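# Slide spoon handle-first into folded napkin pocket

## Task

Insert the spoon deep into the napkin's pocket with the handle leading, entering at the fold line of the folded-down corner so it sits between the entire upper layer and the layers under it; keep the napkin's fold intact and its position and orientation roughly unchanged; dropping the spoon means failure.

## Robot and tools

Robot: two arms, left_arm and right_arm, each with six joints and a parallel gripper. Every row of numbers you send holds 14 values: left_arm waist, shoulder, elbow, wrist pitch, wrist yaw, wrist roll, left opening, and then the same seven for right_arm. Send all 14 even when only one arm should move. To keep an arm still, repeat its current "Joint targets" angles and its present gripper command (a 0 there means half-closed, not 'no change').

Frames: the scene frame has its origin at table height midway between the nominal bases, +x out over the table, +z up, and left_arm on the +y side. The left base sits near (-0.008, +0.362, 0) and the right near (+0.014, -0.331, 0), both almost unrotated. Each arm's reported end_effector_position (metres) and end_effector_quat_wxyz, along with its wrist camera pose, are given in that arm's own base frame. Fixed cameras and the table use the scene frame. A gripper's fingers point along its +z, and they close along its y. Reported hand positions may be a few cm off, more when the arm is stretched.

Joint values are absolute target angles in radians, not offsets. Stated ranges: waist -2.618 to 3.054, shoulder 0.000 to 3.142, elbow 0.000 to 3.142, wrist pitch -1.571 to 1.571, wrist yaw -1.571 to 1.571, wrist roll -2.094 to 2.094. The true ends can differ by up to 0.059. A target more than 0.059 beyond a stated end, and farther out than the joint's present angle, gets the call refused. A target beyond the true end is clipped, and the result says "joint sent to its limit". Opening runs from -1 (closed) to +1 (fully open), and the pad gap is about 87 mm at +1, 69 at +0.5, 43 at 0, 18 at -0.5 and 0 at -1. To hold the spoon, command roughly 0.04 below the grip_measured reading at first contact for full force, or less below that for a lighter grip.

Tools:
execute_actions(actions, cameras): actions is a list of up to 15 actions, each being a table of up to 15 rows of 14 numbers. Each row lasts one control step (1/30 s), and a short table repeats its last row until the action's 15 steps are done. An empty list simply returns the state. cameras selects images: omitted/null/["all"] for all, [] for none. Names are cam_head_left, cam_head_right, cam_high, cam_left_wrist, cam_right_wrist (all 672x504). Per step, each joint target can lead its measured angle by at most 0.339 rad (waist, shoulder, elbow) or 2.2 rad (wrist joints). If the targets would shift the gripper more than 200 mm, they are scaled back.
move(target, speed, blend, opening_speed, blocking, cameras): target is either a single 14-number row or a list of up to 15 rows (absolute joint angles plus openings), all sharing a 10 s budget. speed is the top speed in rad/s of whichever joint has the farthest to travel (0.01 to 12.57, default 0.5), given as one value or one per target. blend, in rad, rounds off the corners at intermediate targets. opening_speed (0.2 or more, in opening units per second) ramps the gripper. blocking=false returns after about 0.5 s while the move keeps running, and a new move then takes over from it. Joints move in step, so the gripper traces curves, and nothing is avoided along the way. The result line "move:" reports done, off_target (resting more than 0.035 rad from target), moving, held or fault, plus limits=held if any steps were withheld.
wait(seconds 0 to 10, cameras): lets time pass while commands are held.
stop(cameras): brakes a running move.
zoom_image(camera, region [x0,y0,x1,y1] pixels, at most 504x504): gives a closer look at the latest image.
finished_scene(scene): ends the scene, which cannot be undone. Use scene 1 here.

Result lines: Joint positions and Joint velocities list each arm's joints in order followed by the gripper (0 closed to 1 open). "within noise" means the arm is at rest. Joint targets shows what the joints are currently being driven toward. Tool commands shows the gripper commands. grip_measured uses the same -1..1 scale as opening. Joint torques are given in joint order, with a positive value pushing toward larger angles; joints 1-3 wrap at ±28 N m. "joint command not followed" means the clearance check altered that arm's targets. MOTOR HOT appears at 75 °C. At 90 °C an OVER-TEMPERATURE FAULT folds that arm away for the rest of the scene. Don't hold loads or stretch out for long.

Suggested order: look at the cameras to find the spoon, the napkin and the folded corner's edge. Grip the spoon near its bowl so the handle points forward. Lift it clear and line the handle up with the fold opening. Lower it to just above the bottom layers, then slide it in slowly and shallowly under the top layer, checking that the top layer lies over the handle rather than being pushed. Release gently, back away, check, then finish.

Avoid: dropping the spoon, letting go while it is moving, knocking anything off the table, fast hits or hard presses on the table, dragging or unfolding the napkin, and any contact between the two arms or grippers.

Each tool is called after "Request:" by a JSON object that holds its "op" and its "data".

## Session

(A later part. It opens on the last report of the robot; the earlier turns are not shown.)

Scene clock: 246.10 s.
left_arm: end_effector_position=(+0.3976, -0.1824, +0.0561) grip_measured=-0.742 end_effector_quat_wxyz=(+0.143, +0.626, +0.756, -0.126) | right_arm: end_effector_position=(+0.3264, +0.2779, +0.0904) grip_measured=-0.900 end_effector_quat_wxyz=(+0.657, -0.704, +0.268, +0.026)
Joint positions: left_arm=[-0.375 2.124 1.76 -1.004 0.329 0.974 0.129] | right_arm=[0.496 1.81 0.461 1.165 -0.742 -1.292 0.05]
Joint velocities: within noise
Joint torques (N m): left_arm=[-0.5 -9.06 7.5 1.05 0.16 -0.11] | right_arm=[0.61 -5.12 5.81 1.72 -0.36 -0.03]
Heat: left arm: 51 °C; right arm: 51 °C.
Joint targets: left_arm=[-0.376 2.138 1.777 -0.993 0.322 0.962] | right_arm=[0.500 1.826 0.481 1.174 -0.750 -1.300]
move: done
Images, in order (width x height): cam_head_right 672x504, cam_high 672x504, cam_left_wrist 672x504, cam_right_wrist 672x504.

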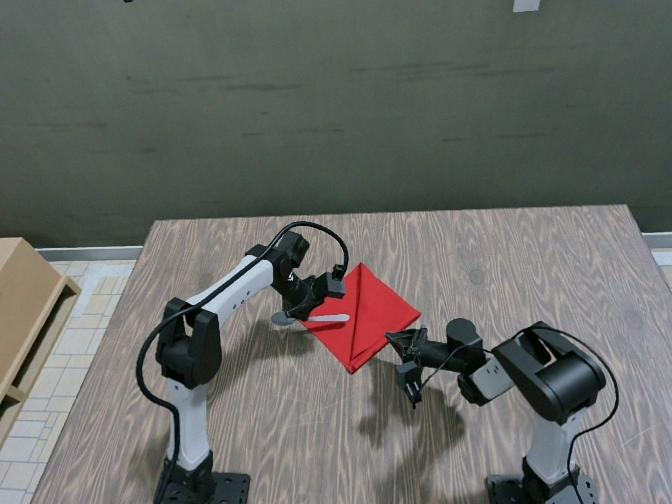

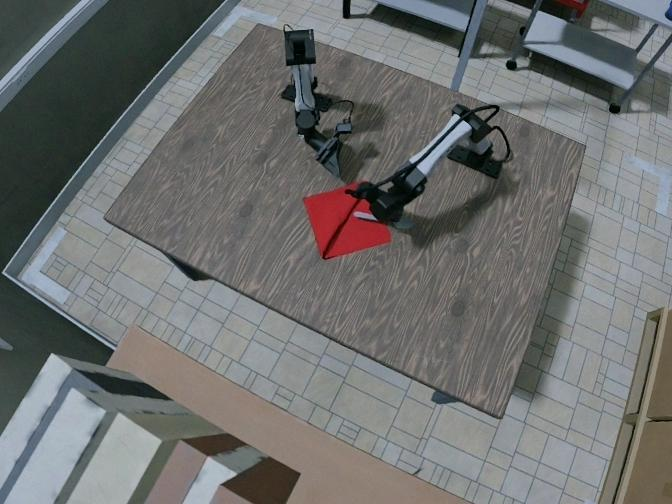

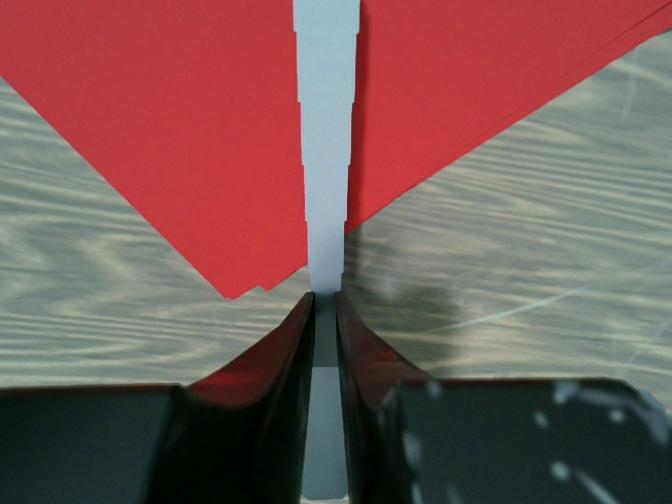

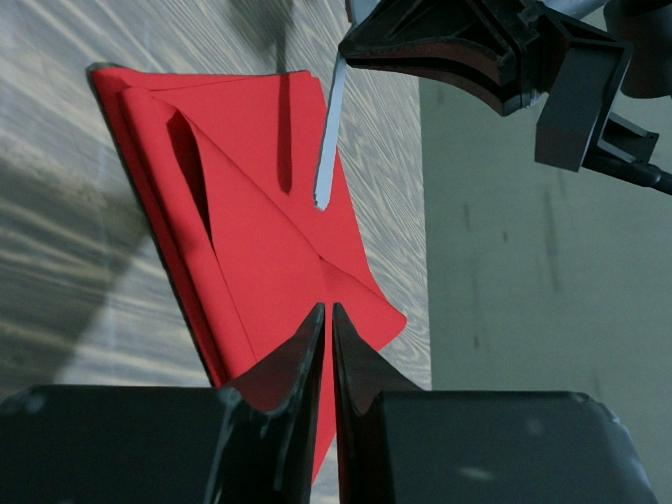

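Request:
{"op": "move", "data": {"target": [-0.376, 2.187, 1.785, -0.953, 0.322, 0.962, -0.83, 0.5, 1.826, 0.481, 1.174, -0.75, -1.3, -0.9], "speed": 0.15, "cameras": ["cam_left_wrist", "cam_right_wrist", "cam_head_right"]}}

Request:
{"op": "zoom_image", "data": {"camera": "cam_right_wrist", "region": [80, 50, 420, 330]}}

Request:
{"op": "zoom_image", "data": {"camera": "cam_head_right", "region": [290, 255, 430, 380]}}

Scene clock: 253.30 s.
left_arm: end_effector_position=(+0.4040, -0.1848, +0.0377) grip_measured=-0.742 end_effector_quat_wxyz=(+0.140, +0.625, +0.757, -0.127) | right_arm: end_effector_position=(+0.3264, +0.2779, +0.0904) grip_measured=-0.900 end_effector_quat_wxyz=(+0.657, -0.704, +0.268, +0.026)
Joint positions: left_arm=[-0.375 2.171 1.76 -0.964 0.328 0.974 0.129] | right_arm=[0.496 1.81 0.461 1.165 -0.742 -1.292 0.05]
Joint velocities: within noise
Joint torques (N m): left_arm=[-0.53 -9.17 8.13 1.04 0.16 -0.1] | right_arm=[0.62 -4.98 5.85 1.73 -0.41 -0.01]
Heat: left arm: 50 °C; right arm: 51 °C.
Joint targets: left_arm=[-0.376 2.187 1.785 -0.953 0.322 0.962] | right_arm=[0.500 1.826 0.481 1.174 -0.750 -1.300]
move: done
Images, in order (width x height): cam_head_right 672x504, cam_left_wrist 672x504, cam_right_wrist 672x504.

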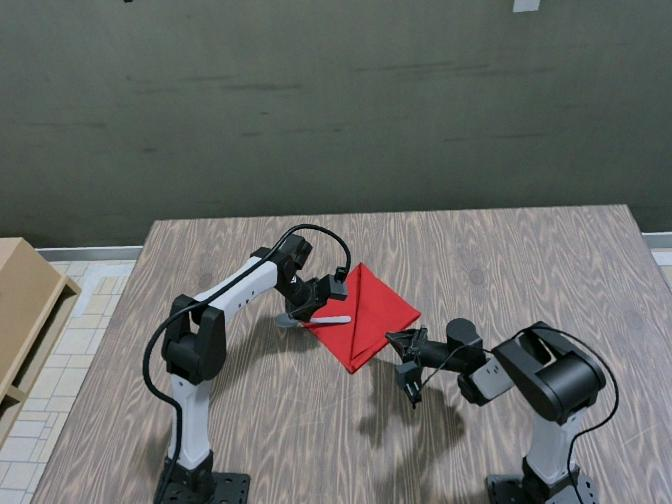

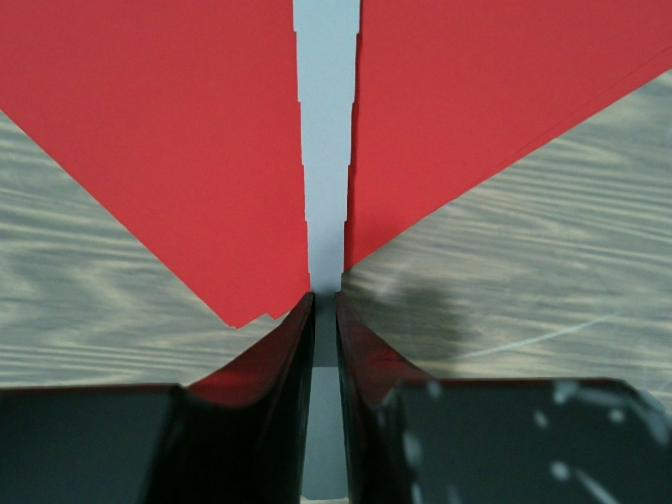

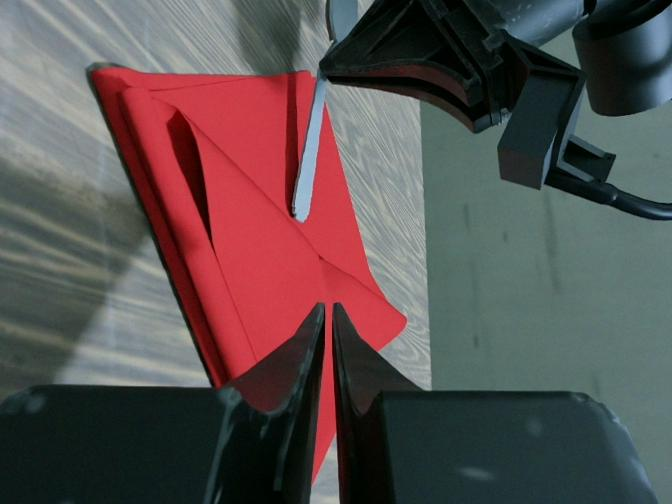

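Scaled by 1.482 from the camera's 672x504 image, which has a finer 960x720 frame.

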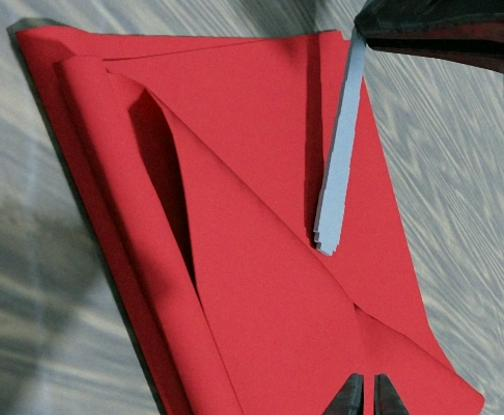

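Scaled by 3.600 from the camera's 672x504 image, which has a finer 960x720 frame.

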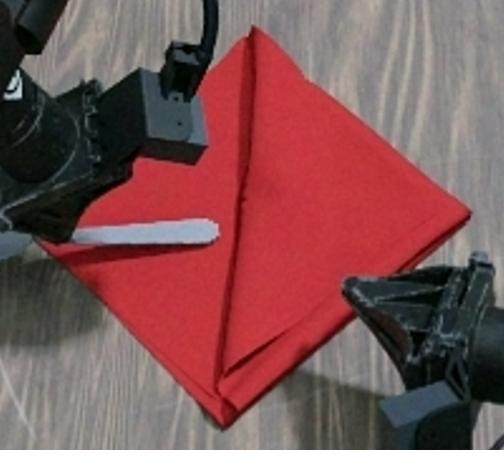

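Request:
{"op": "move", "data": {"target": [-0.376, 2.208, 1.789, -0.937, 0.322, 0.962, -0.83, 0.5, 1.826, 0.481, 1.174, -0.75, -1.3, -0.9], "speed": 0.12, "cameras": ["cam_left_wrist", "cam_right_wrist", "cam_head_right"]}}

Request:
{"op": "zoom_image", "data": {"camera": "cam_right_wrist", "region": [180, 100, 400, 290]}}

Request:
{"op": "zoom_image", "data": {"camera": "cam_head_right", "region": [310, 270, 410, 360]}}

Scene clock: 258.83 s.
left_arm: end_effector_position=(+0.4076, -0.1862, +0.0313) grip_measured=-0.742 end_effector_quat_wxyz=(+0.141, +0.625, +0.757, -0.127) | right_arm: end_effector_position=(+0.3264, +0.2779, +0.0904) grip_measured=-0.900 end_effector_quat_wxyz=(+0.657, -0.704, +0.268, +0.026)
Joint positions: left_arm=[-0.375 2.189 1.764 -0.947 0.328 0.973 0.129] | right_arm=[0.496 1.81 0.461 1.165 -0.742 -1.293 0.05]
Joint velocities: within noise
Joint torques (N m): left_arm=[-0.57 -9.06 8.16 1.03 0.15 -0.11] | right_arm=[0.76 -5.24 5.65 1.74 -0.42 -0.03]
Heat: left arm: 49 °C; right arm: 51 °C.
Joint targets: left_arm=[-0.376 2.208 1.789 -0.937 0.322 0.962] | right_arm=[0.500 1.826 0.481 1.174 -0.750 -1.300]
move: done
Images, in order (width x height): cam_head_right 672x504, cam_left_wrist 672x504, cam_right_wrist 672x504.

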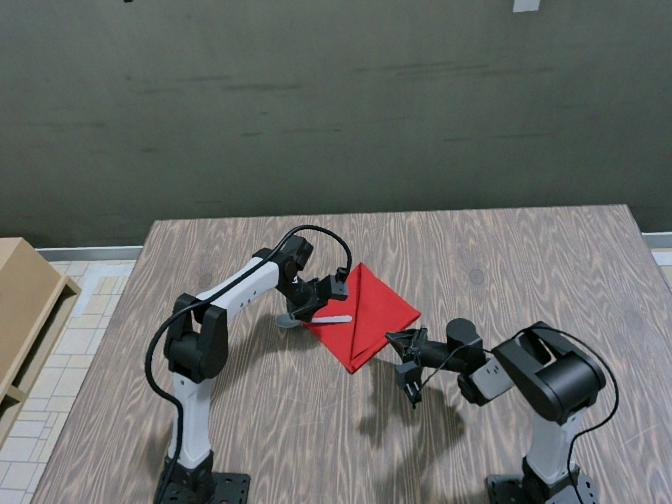

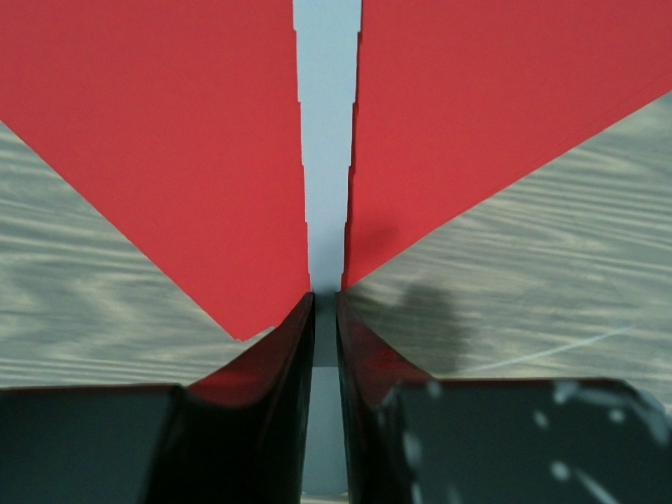

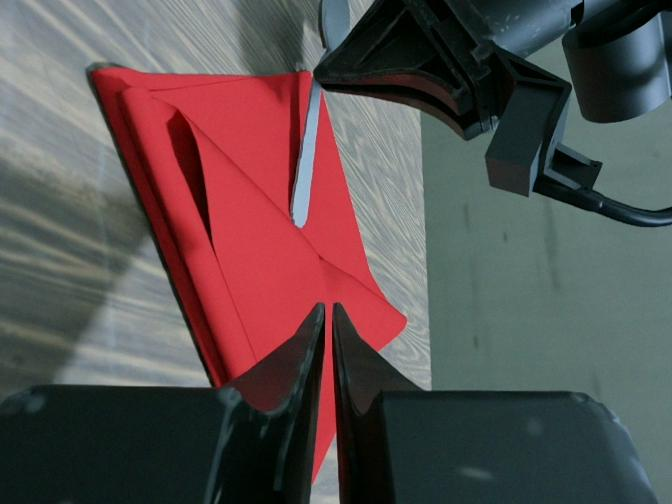

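Scaled by 2.291 from the camera's 672x504 image, which has a finer 960x720 frame.

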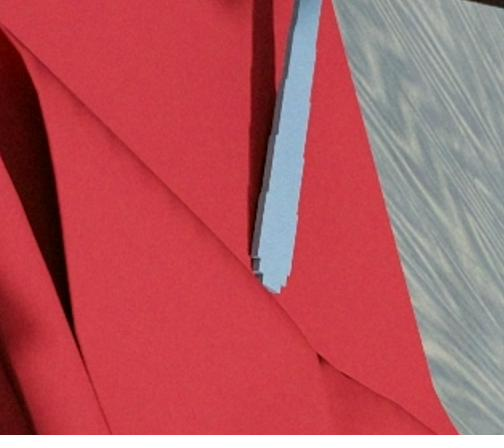

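Scaled by 5.040 from the camera's 672x504 image, which has a finer 960x720 frame.

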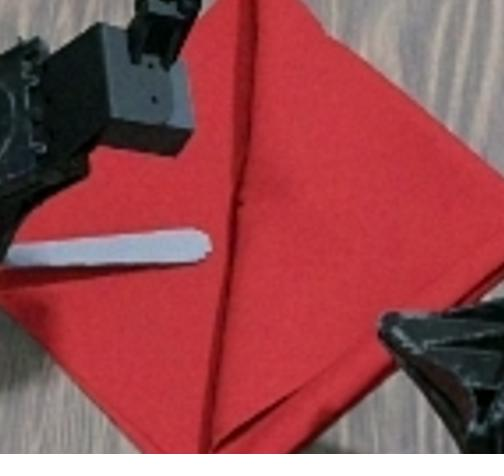

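Request:
{"op": "move", "data": {"target": [-0.376, 2.220, 1.790, -0.928, 0.322, 0.962, -0.83, 0.5, 1.826, 0.481, 1.174, -0.75, -1.3, -0.9], "speed": 0.1, "cameras": ["cam_left_wrist", "cam_right_wrist", "cam_head_right"]}}

Request:
{"op": "zoom_image", "data": {"camera": "cam_right_wrist", "region": [180, 100, 400, 290]}}

Request:
{"op": "zoom_image", "data": {"camera": "cam_head_right", "region": [310, 270, 410, 360]}}

Scene clock: 263.93 s.
left_arm: end_effector_position=(+0.4088, -0.1866, +0.0266) grip_measured=-0.742 end_effector_quat_wxyz=(+0.140, +0.625, +0.757, -0.127) | right_arm: end_effector_position=(+0.3264, +0.2779, +0.0904) grip_measured=-0.900 end_effector_quat_wxyz=(+0.657, -0.704, +0.268, +0.026)
Joint positions: left_arm=[-0.375 2.201 1.764 -0.939 0.328 0.973 0.129] | right_arm=[0.496 1.81 0.461 1.165 -0.742 -1.293 0.05]
Joint velocities: within noise
Joint torques (N m): left_arm=[-0.54 -9.09 8.18 1.03 0.17 -0.09] | right_arm=[0.73 -4.86 5.68 1.75 -0.39 0.02]
Heat: left arm: 50 °C; right arm: 51 °C.
Joint targets: left_arm=[-0.376 2.220 1.790 -0.928 0.322 0.962] | right_arm=[0.500 1.826 0.481 1.174 -0.750 -1.300]
move: done
Images, in order (width x height): cam_head_right 672x504, cam_left_wrist 672x504, cam_right_wrist 672x504.

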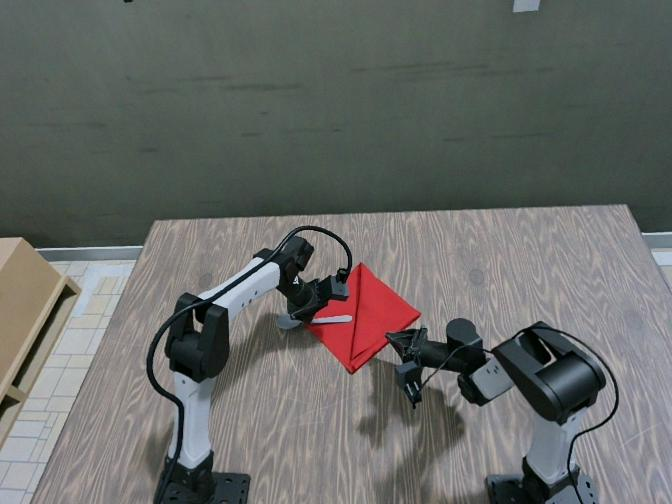

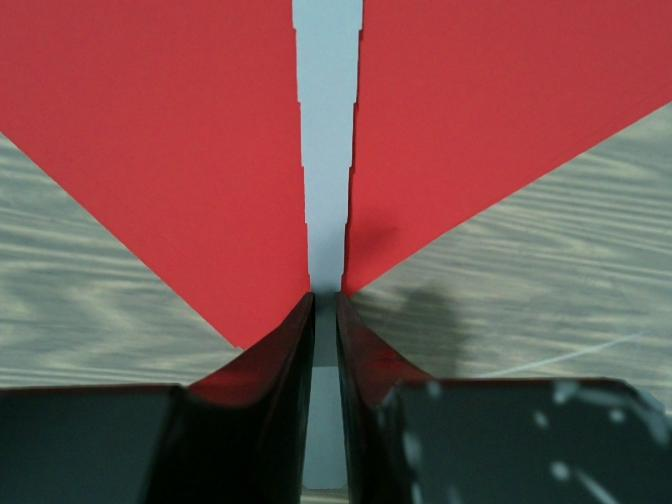

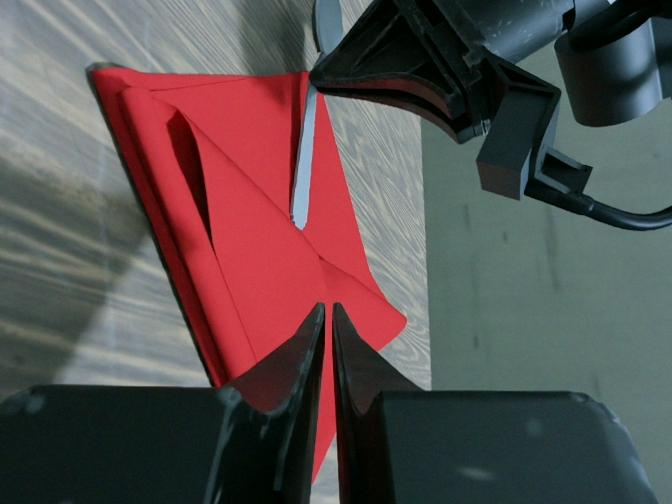

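Scaled by 2.291 from the camera's 672x504 image, which has a finer 960x720 frame.

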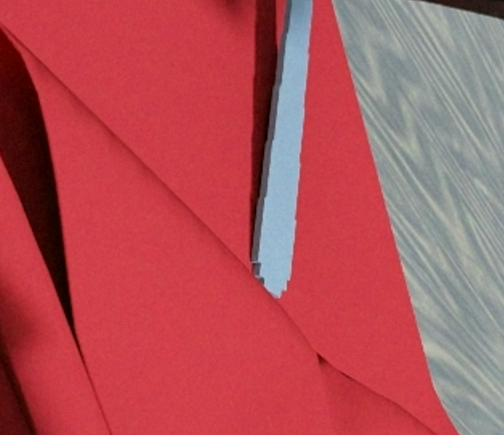

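Scaled by 5.040 from the camera's 672x504 image, which has a finer 960x720 frame.

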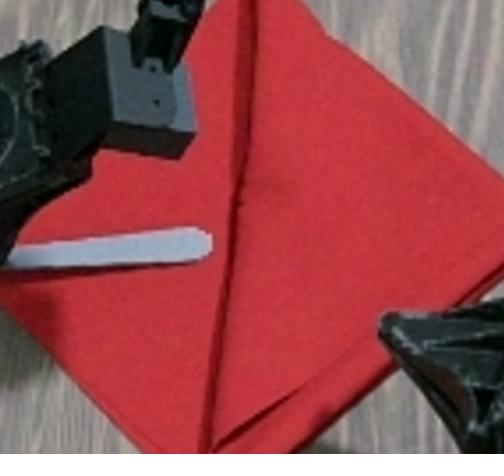

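Request:
{"op": "move", "data": {"target": [-0.430, 2.264, 1.870, -0.924, 0.299, 0.887, -0.83, 0.5, 1.826, 0.481, 1.174, -0.75, -1.3, -0.9], "speed": 0.1, "cameras": ["cam_left_wrist", "cam_right_wrist", "cam_head_right"]}}

Request:
{"op": "zoom_image", "data": {"camera": "cam_right_wrist", "region": [80, 50, 420, 330]}}

Request:
{"op": "zoom_image", "data": {"camera": "cam_head_right", "region": [310, 270, 410, 360]}}

Scene clock: 276.07 s.
left_arm: end_effector_position=(+0.4173, -0.2125, +0.0301) grip_measured=-0.742 end_effector_quat_wxyz=(+0.150, +0.617, +0.763, -0.120) | right_arm: end_effector_position=(+0.3264, +0.2779, +0.0904) grip_measured=-0.900 end_effector_quat_wxyz=(+0.657, -0.704, +0.268, +0.026)
Joint positions: left_arm=[-0.424 2.243 1.845 -0.933 0.307 0.899 0.129] | right_arm=[0.496 1.81 0.461 1.165 -0.742 -1.293 0.05]
Joint velocities: within noise
Joint torques (N m): left_arm=[-1.05 -9.35 8.28 1.12 0.12 -0.11] | right_arm=[0.4 -5.23 5.76 1.65 -0.42 -0.02]
Heat: left arm: 50 °C; right arm: 51 °C.
Joint targets: left_arm=[-0.430 2.264 1.870 -0.924 0.299 0.887] | right_arm=[0.500 1.826 0.481 1.174 -0.750 -1.300]
move: done
Images, in order (width x height): cam_head_right 672x504, cam_left_wrist 672x504, cam_right_wrist 672x504.

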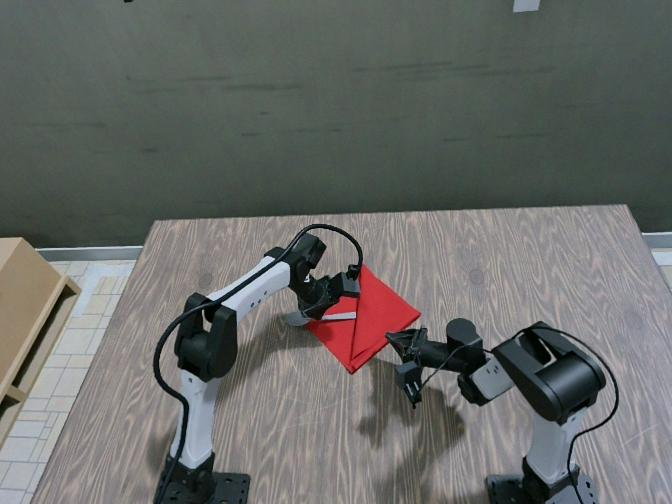

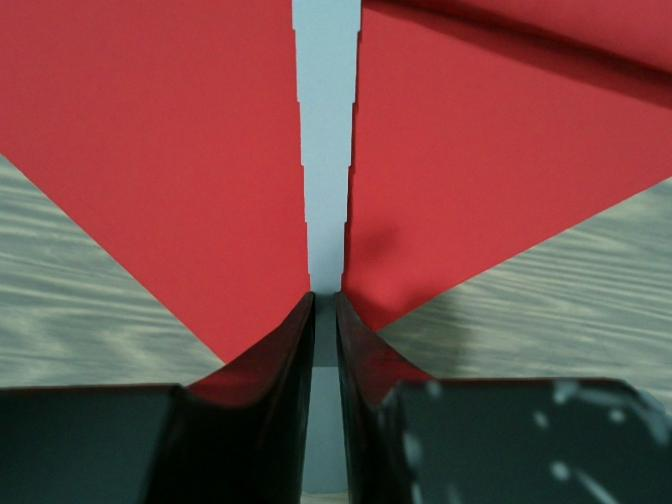

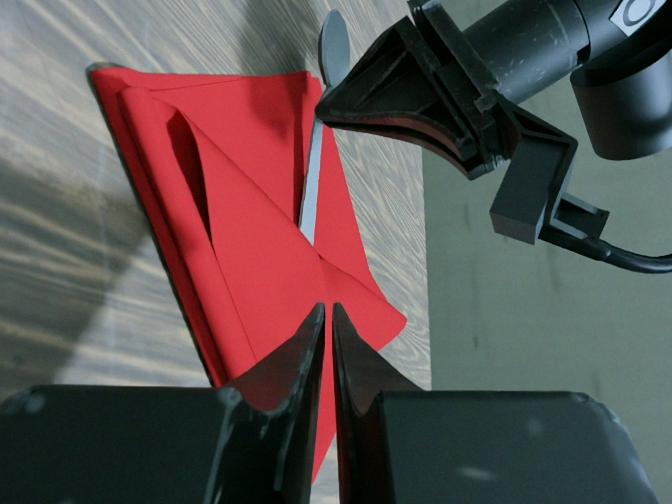

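Scaled by 1.482 from the camera's 672x504 image, which has a finer 960x720 frame.

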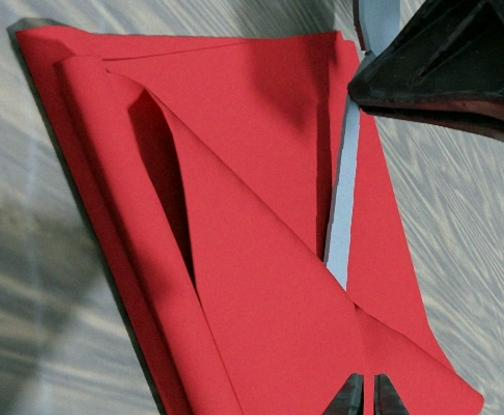

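Scaled by 5.040 from the camera's 672x504 image, which has a finer 960x720 frame.

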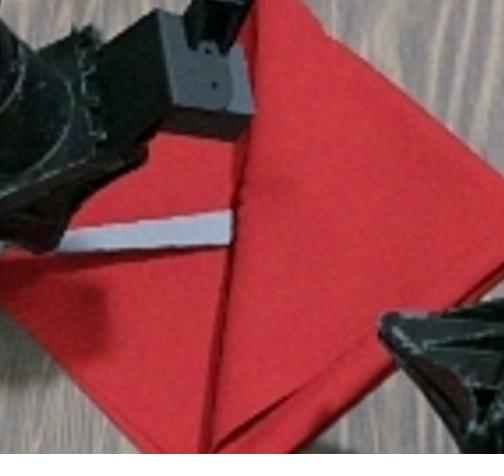

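Request:
{"op": "move", "data": {"target": [-0.475, 2.328, 1.944, -0.885, 0.342, 0.831, -0.83, 0.5, 1.826, 0.481, 1.174, -0.75, -1.3, -0.9], "speed": 0.1, "cameras": ["cam_left_wrist", "cam_right_wrist", "cam_head_right"]}}

Request:
{"op": "zoom_image", "data": {"camera": "cam_right_wrist", "region": [80, 50, 420, 330]}}

Request:
{"op": "zoom_image", "data": {"camera": "cam_head_right", "region": [290, 255, 430, 380]}}

Scene clock: 285.30 s.
left_arm: end_effector_position=(+0.4249, -0.2468, +0.0239) grip_measured=-0.742 end_effector_quat_wxyz=(+0.168, +0.614, +0.759, -0.135) | right_arm: end_effector_position=(+0.3264, +0.2779, +0.0904) grip_measured=-0.900 end_effector_quat_wxyz=(+0.657, -0.704, +0.268, +0.026)
Joint positions: left_arm=[-0.469 2.307 1.918 -0.896 0.333 0.843 0.129] | right_arm=[0.496 1.81 0.461 1.165 -0.742 -1.293 0.05]
Joint velocities: within noise
Joint torques (N m): left_arm=[-1.06 -9.81 8.43 1.22 0.31 -0.1] | right_arm=[0.66 -5.11 5.65 1.77 -0.39 -0.06]
Heat: left arm: 49 °C; right arm: 51 °C.
Joint targets: left_arm=[-0.475 2.328 1.944 -0.885 0.342 0.831] | right_arm=[0.500 1.826 0.481 1.174 -0.750 -1.300]
move: done
Images, in order (width x height): cam_head_right 672x504, cam_left_wrist 672x504, cam_right_wrist 672x504.

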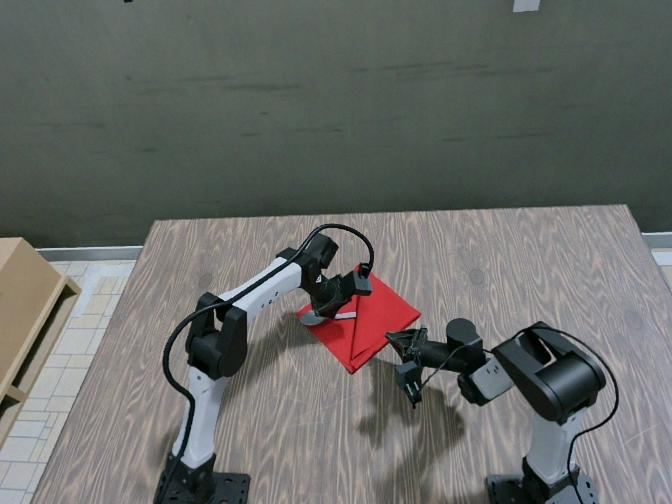

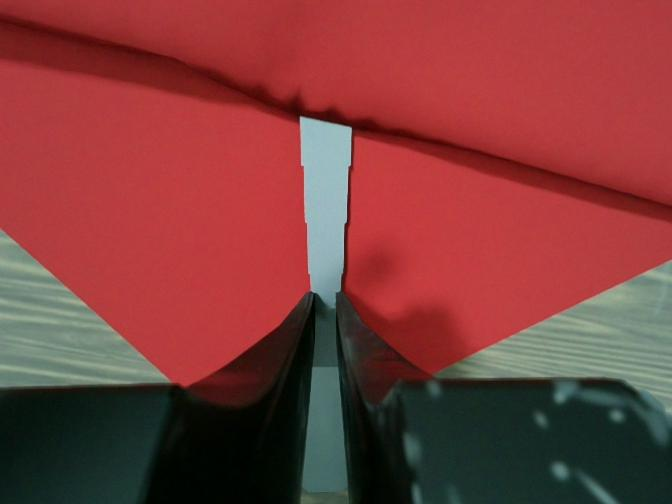

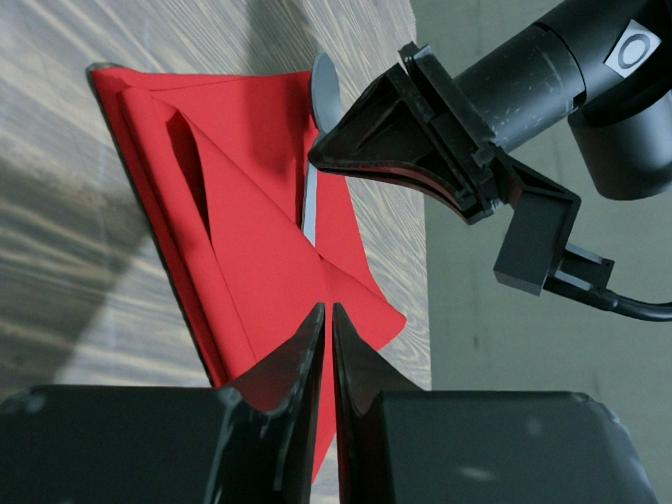

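Scaled by 1.482 from the camera's 672x504 image, which has a finer 960x720 frame.

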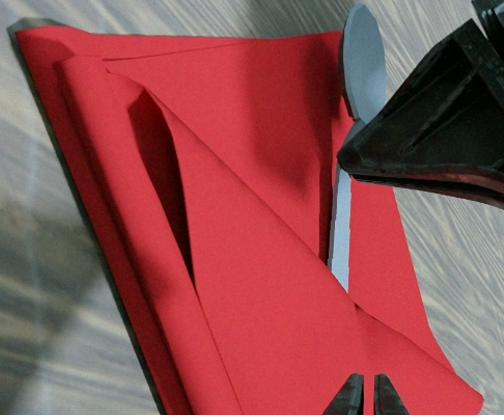

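Scaled by 3.600 from the camera's 672x504 image, which has a finer 960x720 frame.

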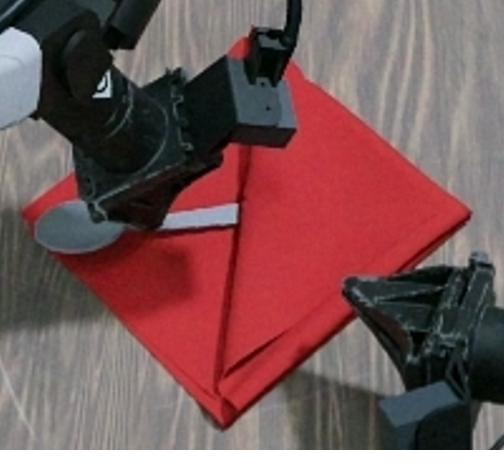

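Request:
{"op": "move", "data": {"target": [-0.542, 2.450, 2.136, -0.928, 0.349, 0.756, -0.83, 0.5, 1.826, 0.481, 1.174, -0.75, -1.3, -0.9], "speed": 0.12, "cameras": ["cam_left_wrist", "cam_right_wrist", "cam_head_right"]}}

Request:
{"op": "zoom_image", "data": {"camera": "cam_right_wrist", "region": [80, 50, 420, 330]}}

Request:
{"op": "zoom_image", "data": {"camera": "cam_head_right", "region": [290, 255, 430, 380]}}

Scene clock: 300.97 s.
left_arm: end_effector_position=(+0.4350, -0.2942, +0.0214) grip_measured=-0.742 end_effector_quat_wxyz=(+0.182, +0.612, +0.756, -0.147) | right_arm: end_effector_position=(+0.3264, +0.2779, +0.0904) grip_measured=-0.900 end_effector_quat_wxyz=(+0.657, -0.704, +0.268, +0.026)
Joint positions: left_arm=[-0.535 2.428 2.11 -0.919 0.34 0.768 0.129] | right_arm=[0.496 1.81 0.461 1.165 -0.742 -1.293 0.05]
Joint velocities: within noise
Joint torques (N m): left_arm=[-1.17 -10.52 8.55 1.1 0.3 -0.11] | right_arm=[0.47 -5.18 5.71 1.79 -0.34 0.01]
Heat: left arm: 49 °C; right arm: 50 °C.
Joint targets: left_arm=[-0.542 2.450 2.136 -0.928 0.349 0.756] | right_arm=[0.500 1.826 0.481 1.174 -0.750 -1.300]
move: done
Images, in order (width x height): cam_head_right 672x504, cam_left_wrist 672x504, cam_right_wrist 672x504.

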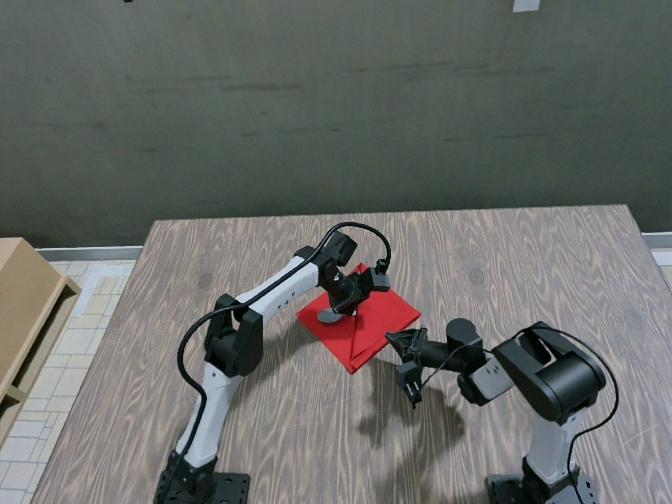

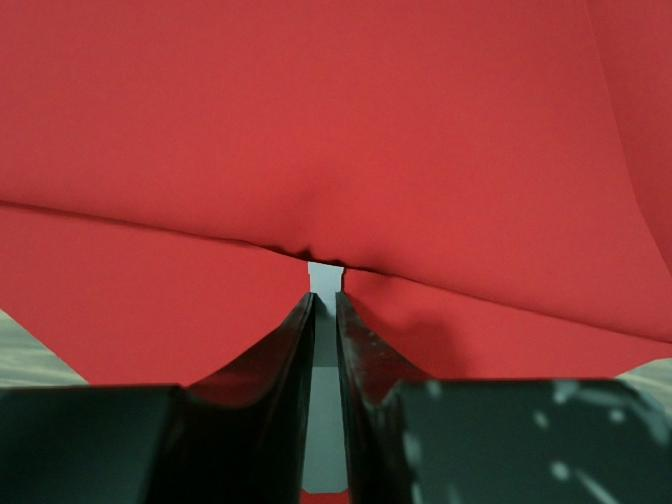

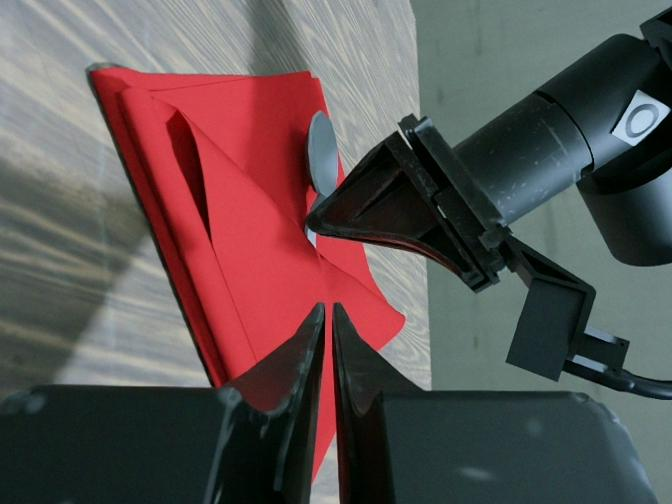

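Scaled by 1.482 from the camera's 672x504 image, which has a finer 960x720 frame.

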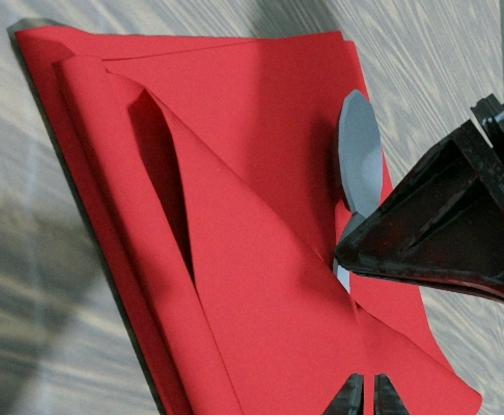

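Scaled by 3.600 from the camera's 672x504 image, which has a finer 960x720 frame.

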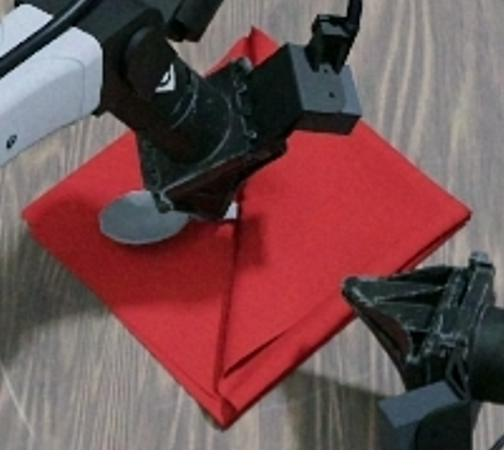

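Request:
{"op": "move", "data": {"target": [-0.517, 2.374, 2.006, -0.810, 0.390, 0.757, -0.83, 0.5, 1.826, 0.481, 1.174, -0.75, -1.3, -0.9], "speed": 0.12, "cameras": ["cam_left_wrist", "cam_right_wrist"]}}

Request:
{"op": "zoom_image", "data": {"camera": "cam_right_wrist", "region": [200, 80, 420, 270]}}

Scene clock: 309.80 s.
left_arm: end_effector_position=(+0.4338, -0.2975, +0.0156) grip_measured=-0.742 end_effector_quat_wxyz=(+0.199, +0.608, +0.750, -0.169) | right_arm: end_effector_position=(+0.3264, +0.2779, +0.0904) grip_measured=-0.900 end_effector_quat_wxyz=(+0.657, -0.704, +0.268, +0.026)
Joint positions: left_arm=[-0.524 2.4 2.022 -0.829 0.393 0.765 0.129] | right_arm=[0.496 1.81 0.461 1.165 -0.742 -1.293 0.05]
Joint velocities: within noise
Joint torques (N m): left_arm=[0.24 -14.06 5.07 1.48 0.2 -0.06] | right_arm=[0.54 -4.93 5.75 1.8 -0.39 -0.01]
Heat: left arm: 50 °C; right arm: 50 °C.
Joint targets: left_arm=[-0.517 2.374 2.006 -0.810 0.390 0.757] | right_arm=[0.500 1.826 0.481 1.174 -0.750 -1.300]
move: done
Images, in order (width x height): cam_left_wrist 672x504, cam_right_wrist 672x504.

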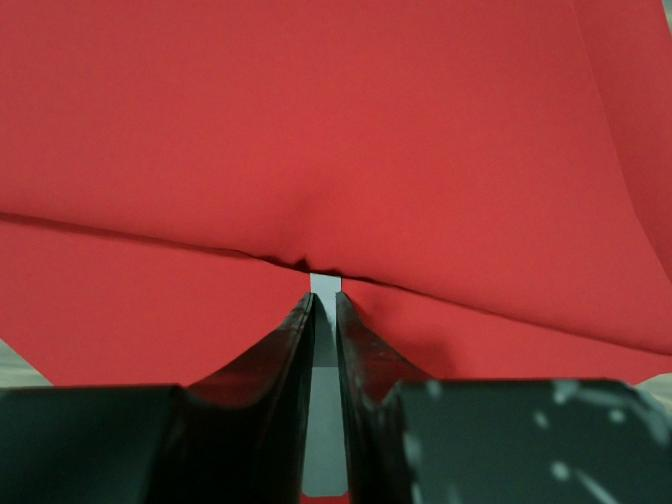

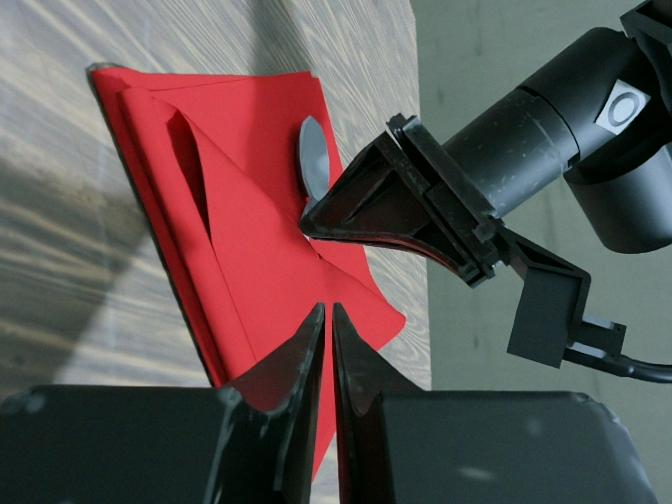

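Scaled by 2.291 from the camera's 672x504 image, which has a finer 960x720 frame.

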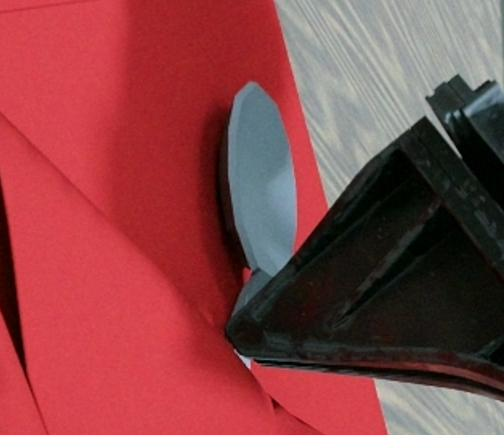

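Request:
{"op": "move", "data": {"target": [-0.524, 2.385, 2.018, -0.824, 0.392, 0.762, 0.2, 0.5, 1.826, 0.481, 1.174, -0.75, -1.3, -0.9], "opening_speed": 0.5, "speed": 0.1, "cameras": ["cam_left_wrist", "cam_right_wrist"]}}

Request:
{"op": "zoom_image", "data": {"camera": "cam_right_wrist", "region": [200, 80, 420, 270]}}

Scene clock: 316.97 s.
left_arm: end_effector_position=(+0.4338, -0.2978, +0.0157) grip_measured=+0.200 end_effector_quat_wxyz=(+0.200, +0.608, +0.750, -0.170) | right_arm: end_effector_position=(+0.3264, +0.2779, +0.0905) grip_measured=-0.900 end_effector_quat_wxyz=(+0.657, -0.704, +0.268, +0.026)
Joint positions: left_arm=[-0.524 2.4 2.022 -0.828 0.394 0.765 0.6] | right_arm=[0.496 1.81 0.461 1.165 -0.742 -1.293 0.05]
Joint velocities: within noise
Joint torques (N m): left_arm=[-0.44 -13.22 6.01 1.33 0.22 0] | right_arm=[0.8 -5.22 5.71 1.72 -0.33 -0.05]
Heat: left arm: 55 °C; right arm: 50 °C.
Joint targets: left_arm=[-0.524 2.385 2.018 -0.824 0.392 0.762] | right_arm=[0.500 1.826 0.481 1.174 -0.750 -1.300]
move: done
Images, in order (width x height): cam_left_wrist 672x504, cam_right_wrist 672x504.

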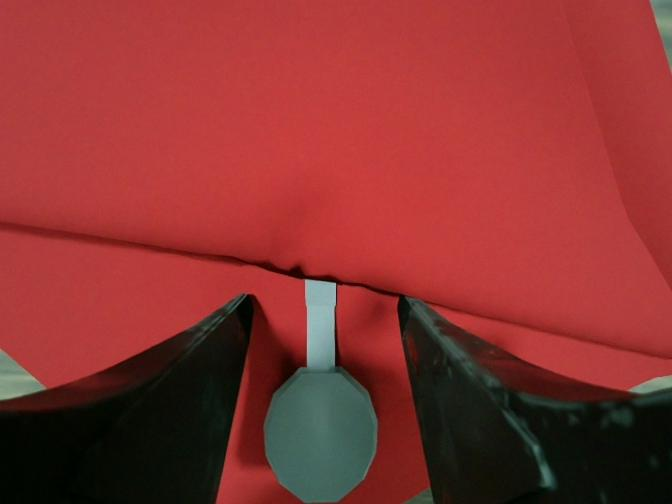

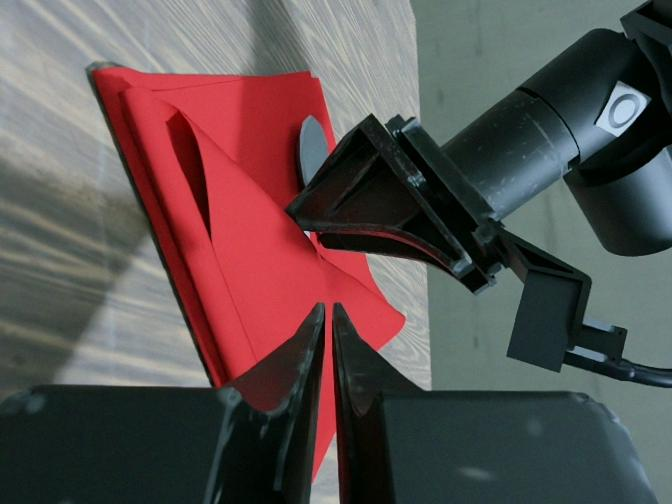

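Scaled by 2.291 from the camera's 672x504 image, which has a finer 960x720 frame.

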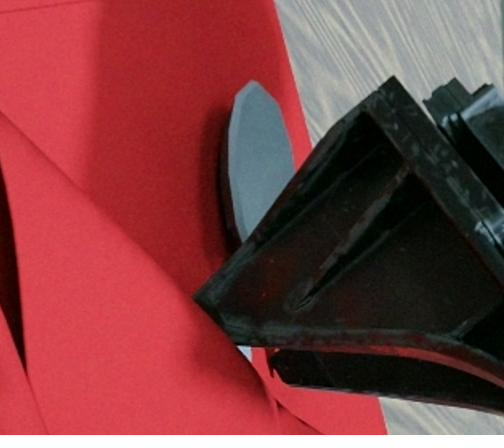

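Request:
{"op": "move", "data": {"target": [[-0.524, 2.36, 2.015, -0.805, 0.392, 0.762, 0.2, 0.5, 1.826, 0.481, 1.174, -0.75, -1.3, -0.9],[-0.423, 2.214, 1.738, -0.736, 0.421, 0.873, 0.2, 0.5, 1.826, 0.481, 1.174, -0.75, -1.3, -0.9]], "speed": 0.15, "cameras": ["cam_left_wrist", "cam_right_wrist"]}}

Request:
{"op": "zoom_image", "data": {"camera": "cam_right_wrist", "region": [200, 80, 420, 270]}}

Scene clock: 339.20 s.
left_arm: end_effector_position=(+0.4254, -0.2430, +0.0149) grip_measured=+0.200 end_effector_quat_wxyz=(+0.209, +0.609, +0.747, -0.166) | right_arm: end_effector_position=(+0.3264, +0.2779, +0.0905) grip_measured=-0.900 end_effector_quat_wxyz=(+0.657, -0.704, +0.268, +0.026)
Joint positions: left_arm=[-0.431 2.247 1.753 -0.73 0.423 0.863 0.6] | right_arm=[0.496 1.81 0.461 1.165 -0.742 -1.293 0.05]
Joint velocities: within noise
Joint torques (N m): left_arm=[0.29 -13.57 5 1.15 0.24 0.11] | right_arm=[0.73 -5.14 5.67 1.7 -0.36 -0.07]
Heat: left arm: 63 °C; right arm: 50 °C.
Joint targets: left_arm=[-0.423 2.214 1.738 -0.736 0.421 0.873] | right_arm=[0.500 1.826 0.481 1.174 -0.750 -1.300]
move: done
Images, in order (width x height): cam_left_wrist 672x504, cam_right_wrist 672x504.

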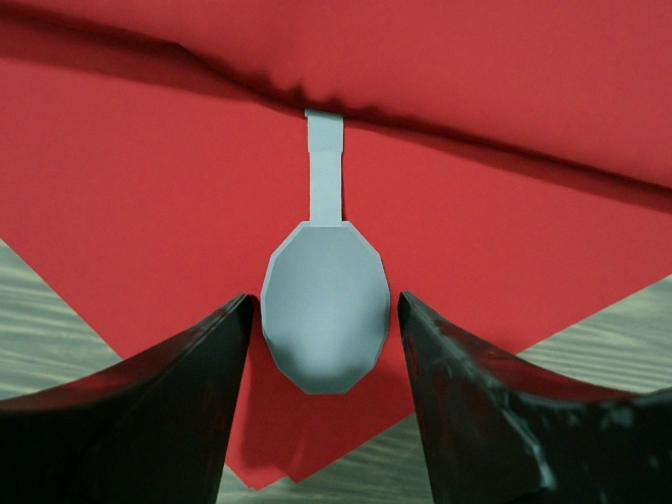

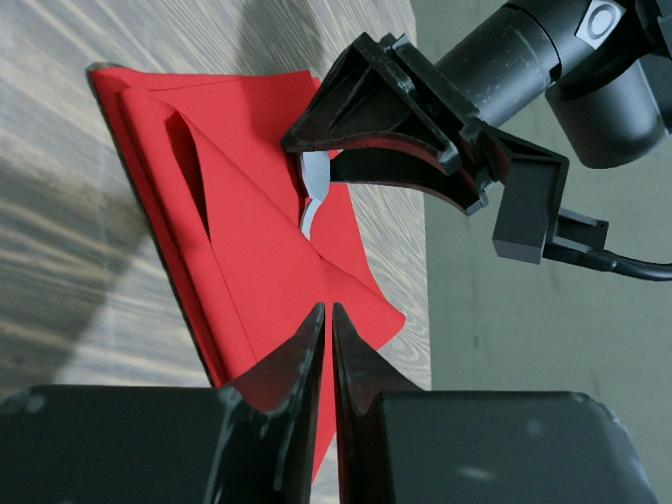

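Scaled by 2.291 from the camera's 672x504 image, which has a finer 960x720 frame.

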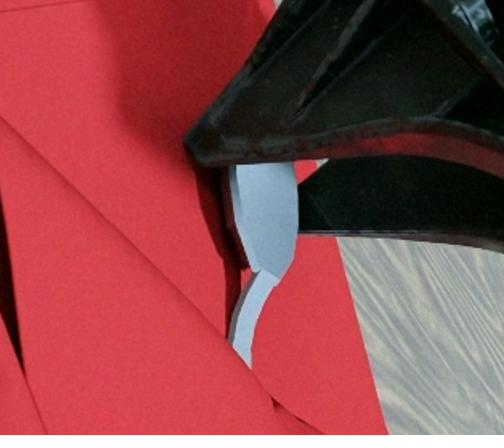

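Request:
{"op": "move", "data": {"target": [-0.431, 2.235, 1.753, -0.73, 0.423, 0.863, -0.12, 0.5, 1.826, 0.481, 1.174, -0.75, -1.3, -0.9], "opening_speed": 0.8, "speed": 0.1, "cameras": ["cam_left_wrist"]}}

Scene clock: 342.57 s.
left_arm: end_effector_position=(+0.4257, -0.2431, +0.0149) grip_measured=-0.034 end_effector_quat_wxyz=(+0.210, +0.610, +0.746, -0.166) | right_arm: end_effector_position=(+0.3264, +0.2779, +0.0905) grip_measured=-0.900 end_effector_quat_wxyz=(+0.657, -0.704, +0.268, +0.026)
Joint positions: left_arm=[-0.431 2.247 1.753 -0.728 0.423 0.864 0.483] | right_arm=[0.496 1.81 0.461 1.165 -0.742 -1.293 0.05]
Joint velocities: within noise
Joint torques (N m): left_arm=[-0.5 -11.95 6.24 1.2 0.26 0.02] | right_arm=[0.49 -5.04 5.86 1.75 -0.37 0.04]
Heat: left arm: 63 °C; right arm: 50 °C.
Joint targets: left_arm=[-0.431 2.235 1.753 -0.730 0.423 0.863] | right_arm=[0.500 1.826 0.481 1.174 -0.750 -1.300]
move: done
Images, in order (width x height): cam_left_wrist 672x504.

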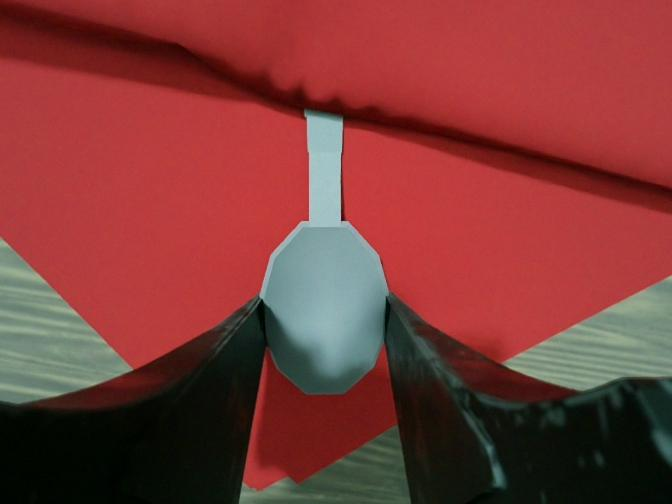

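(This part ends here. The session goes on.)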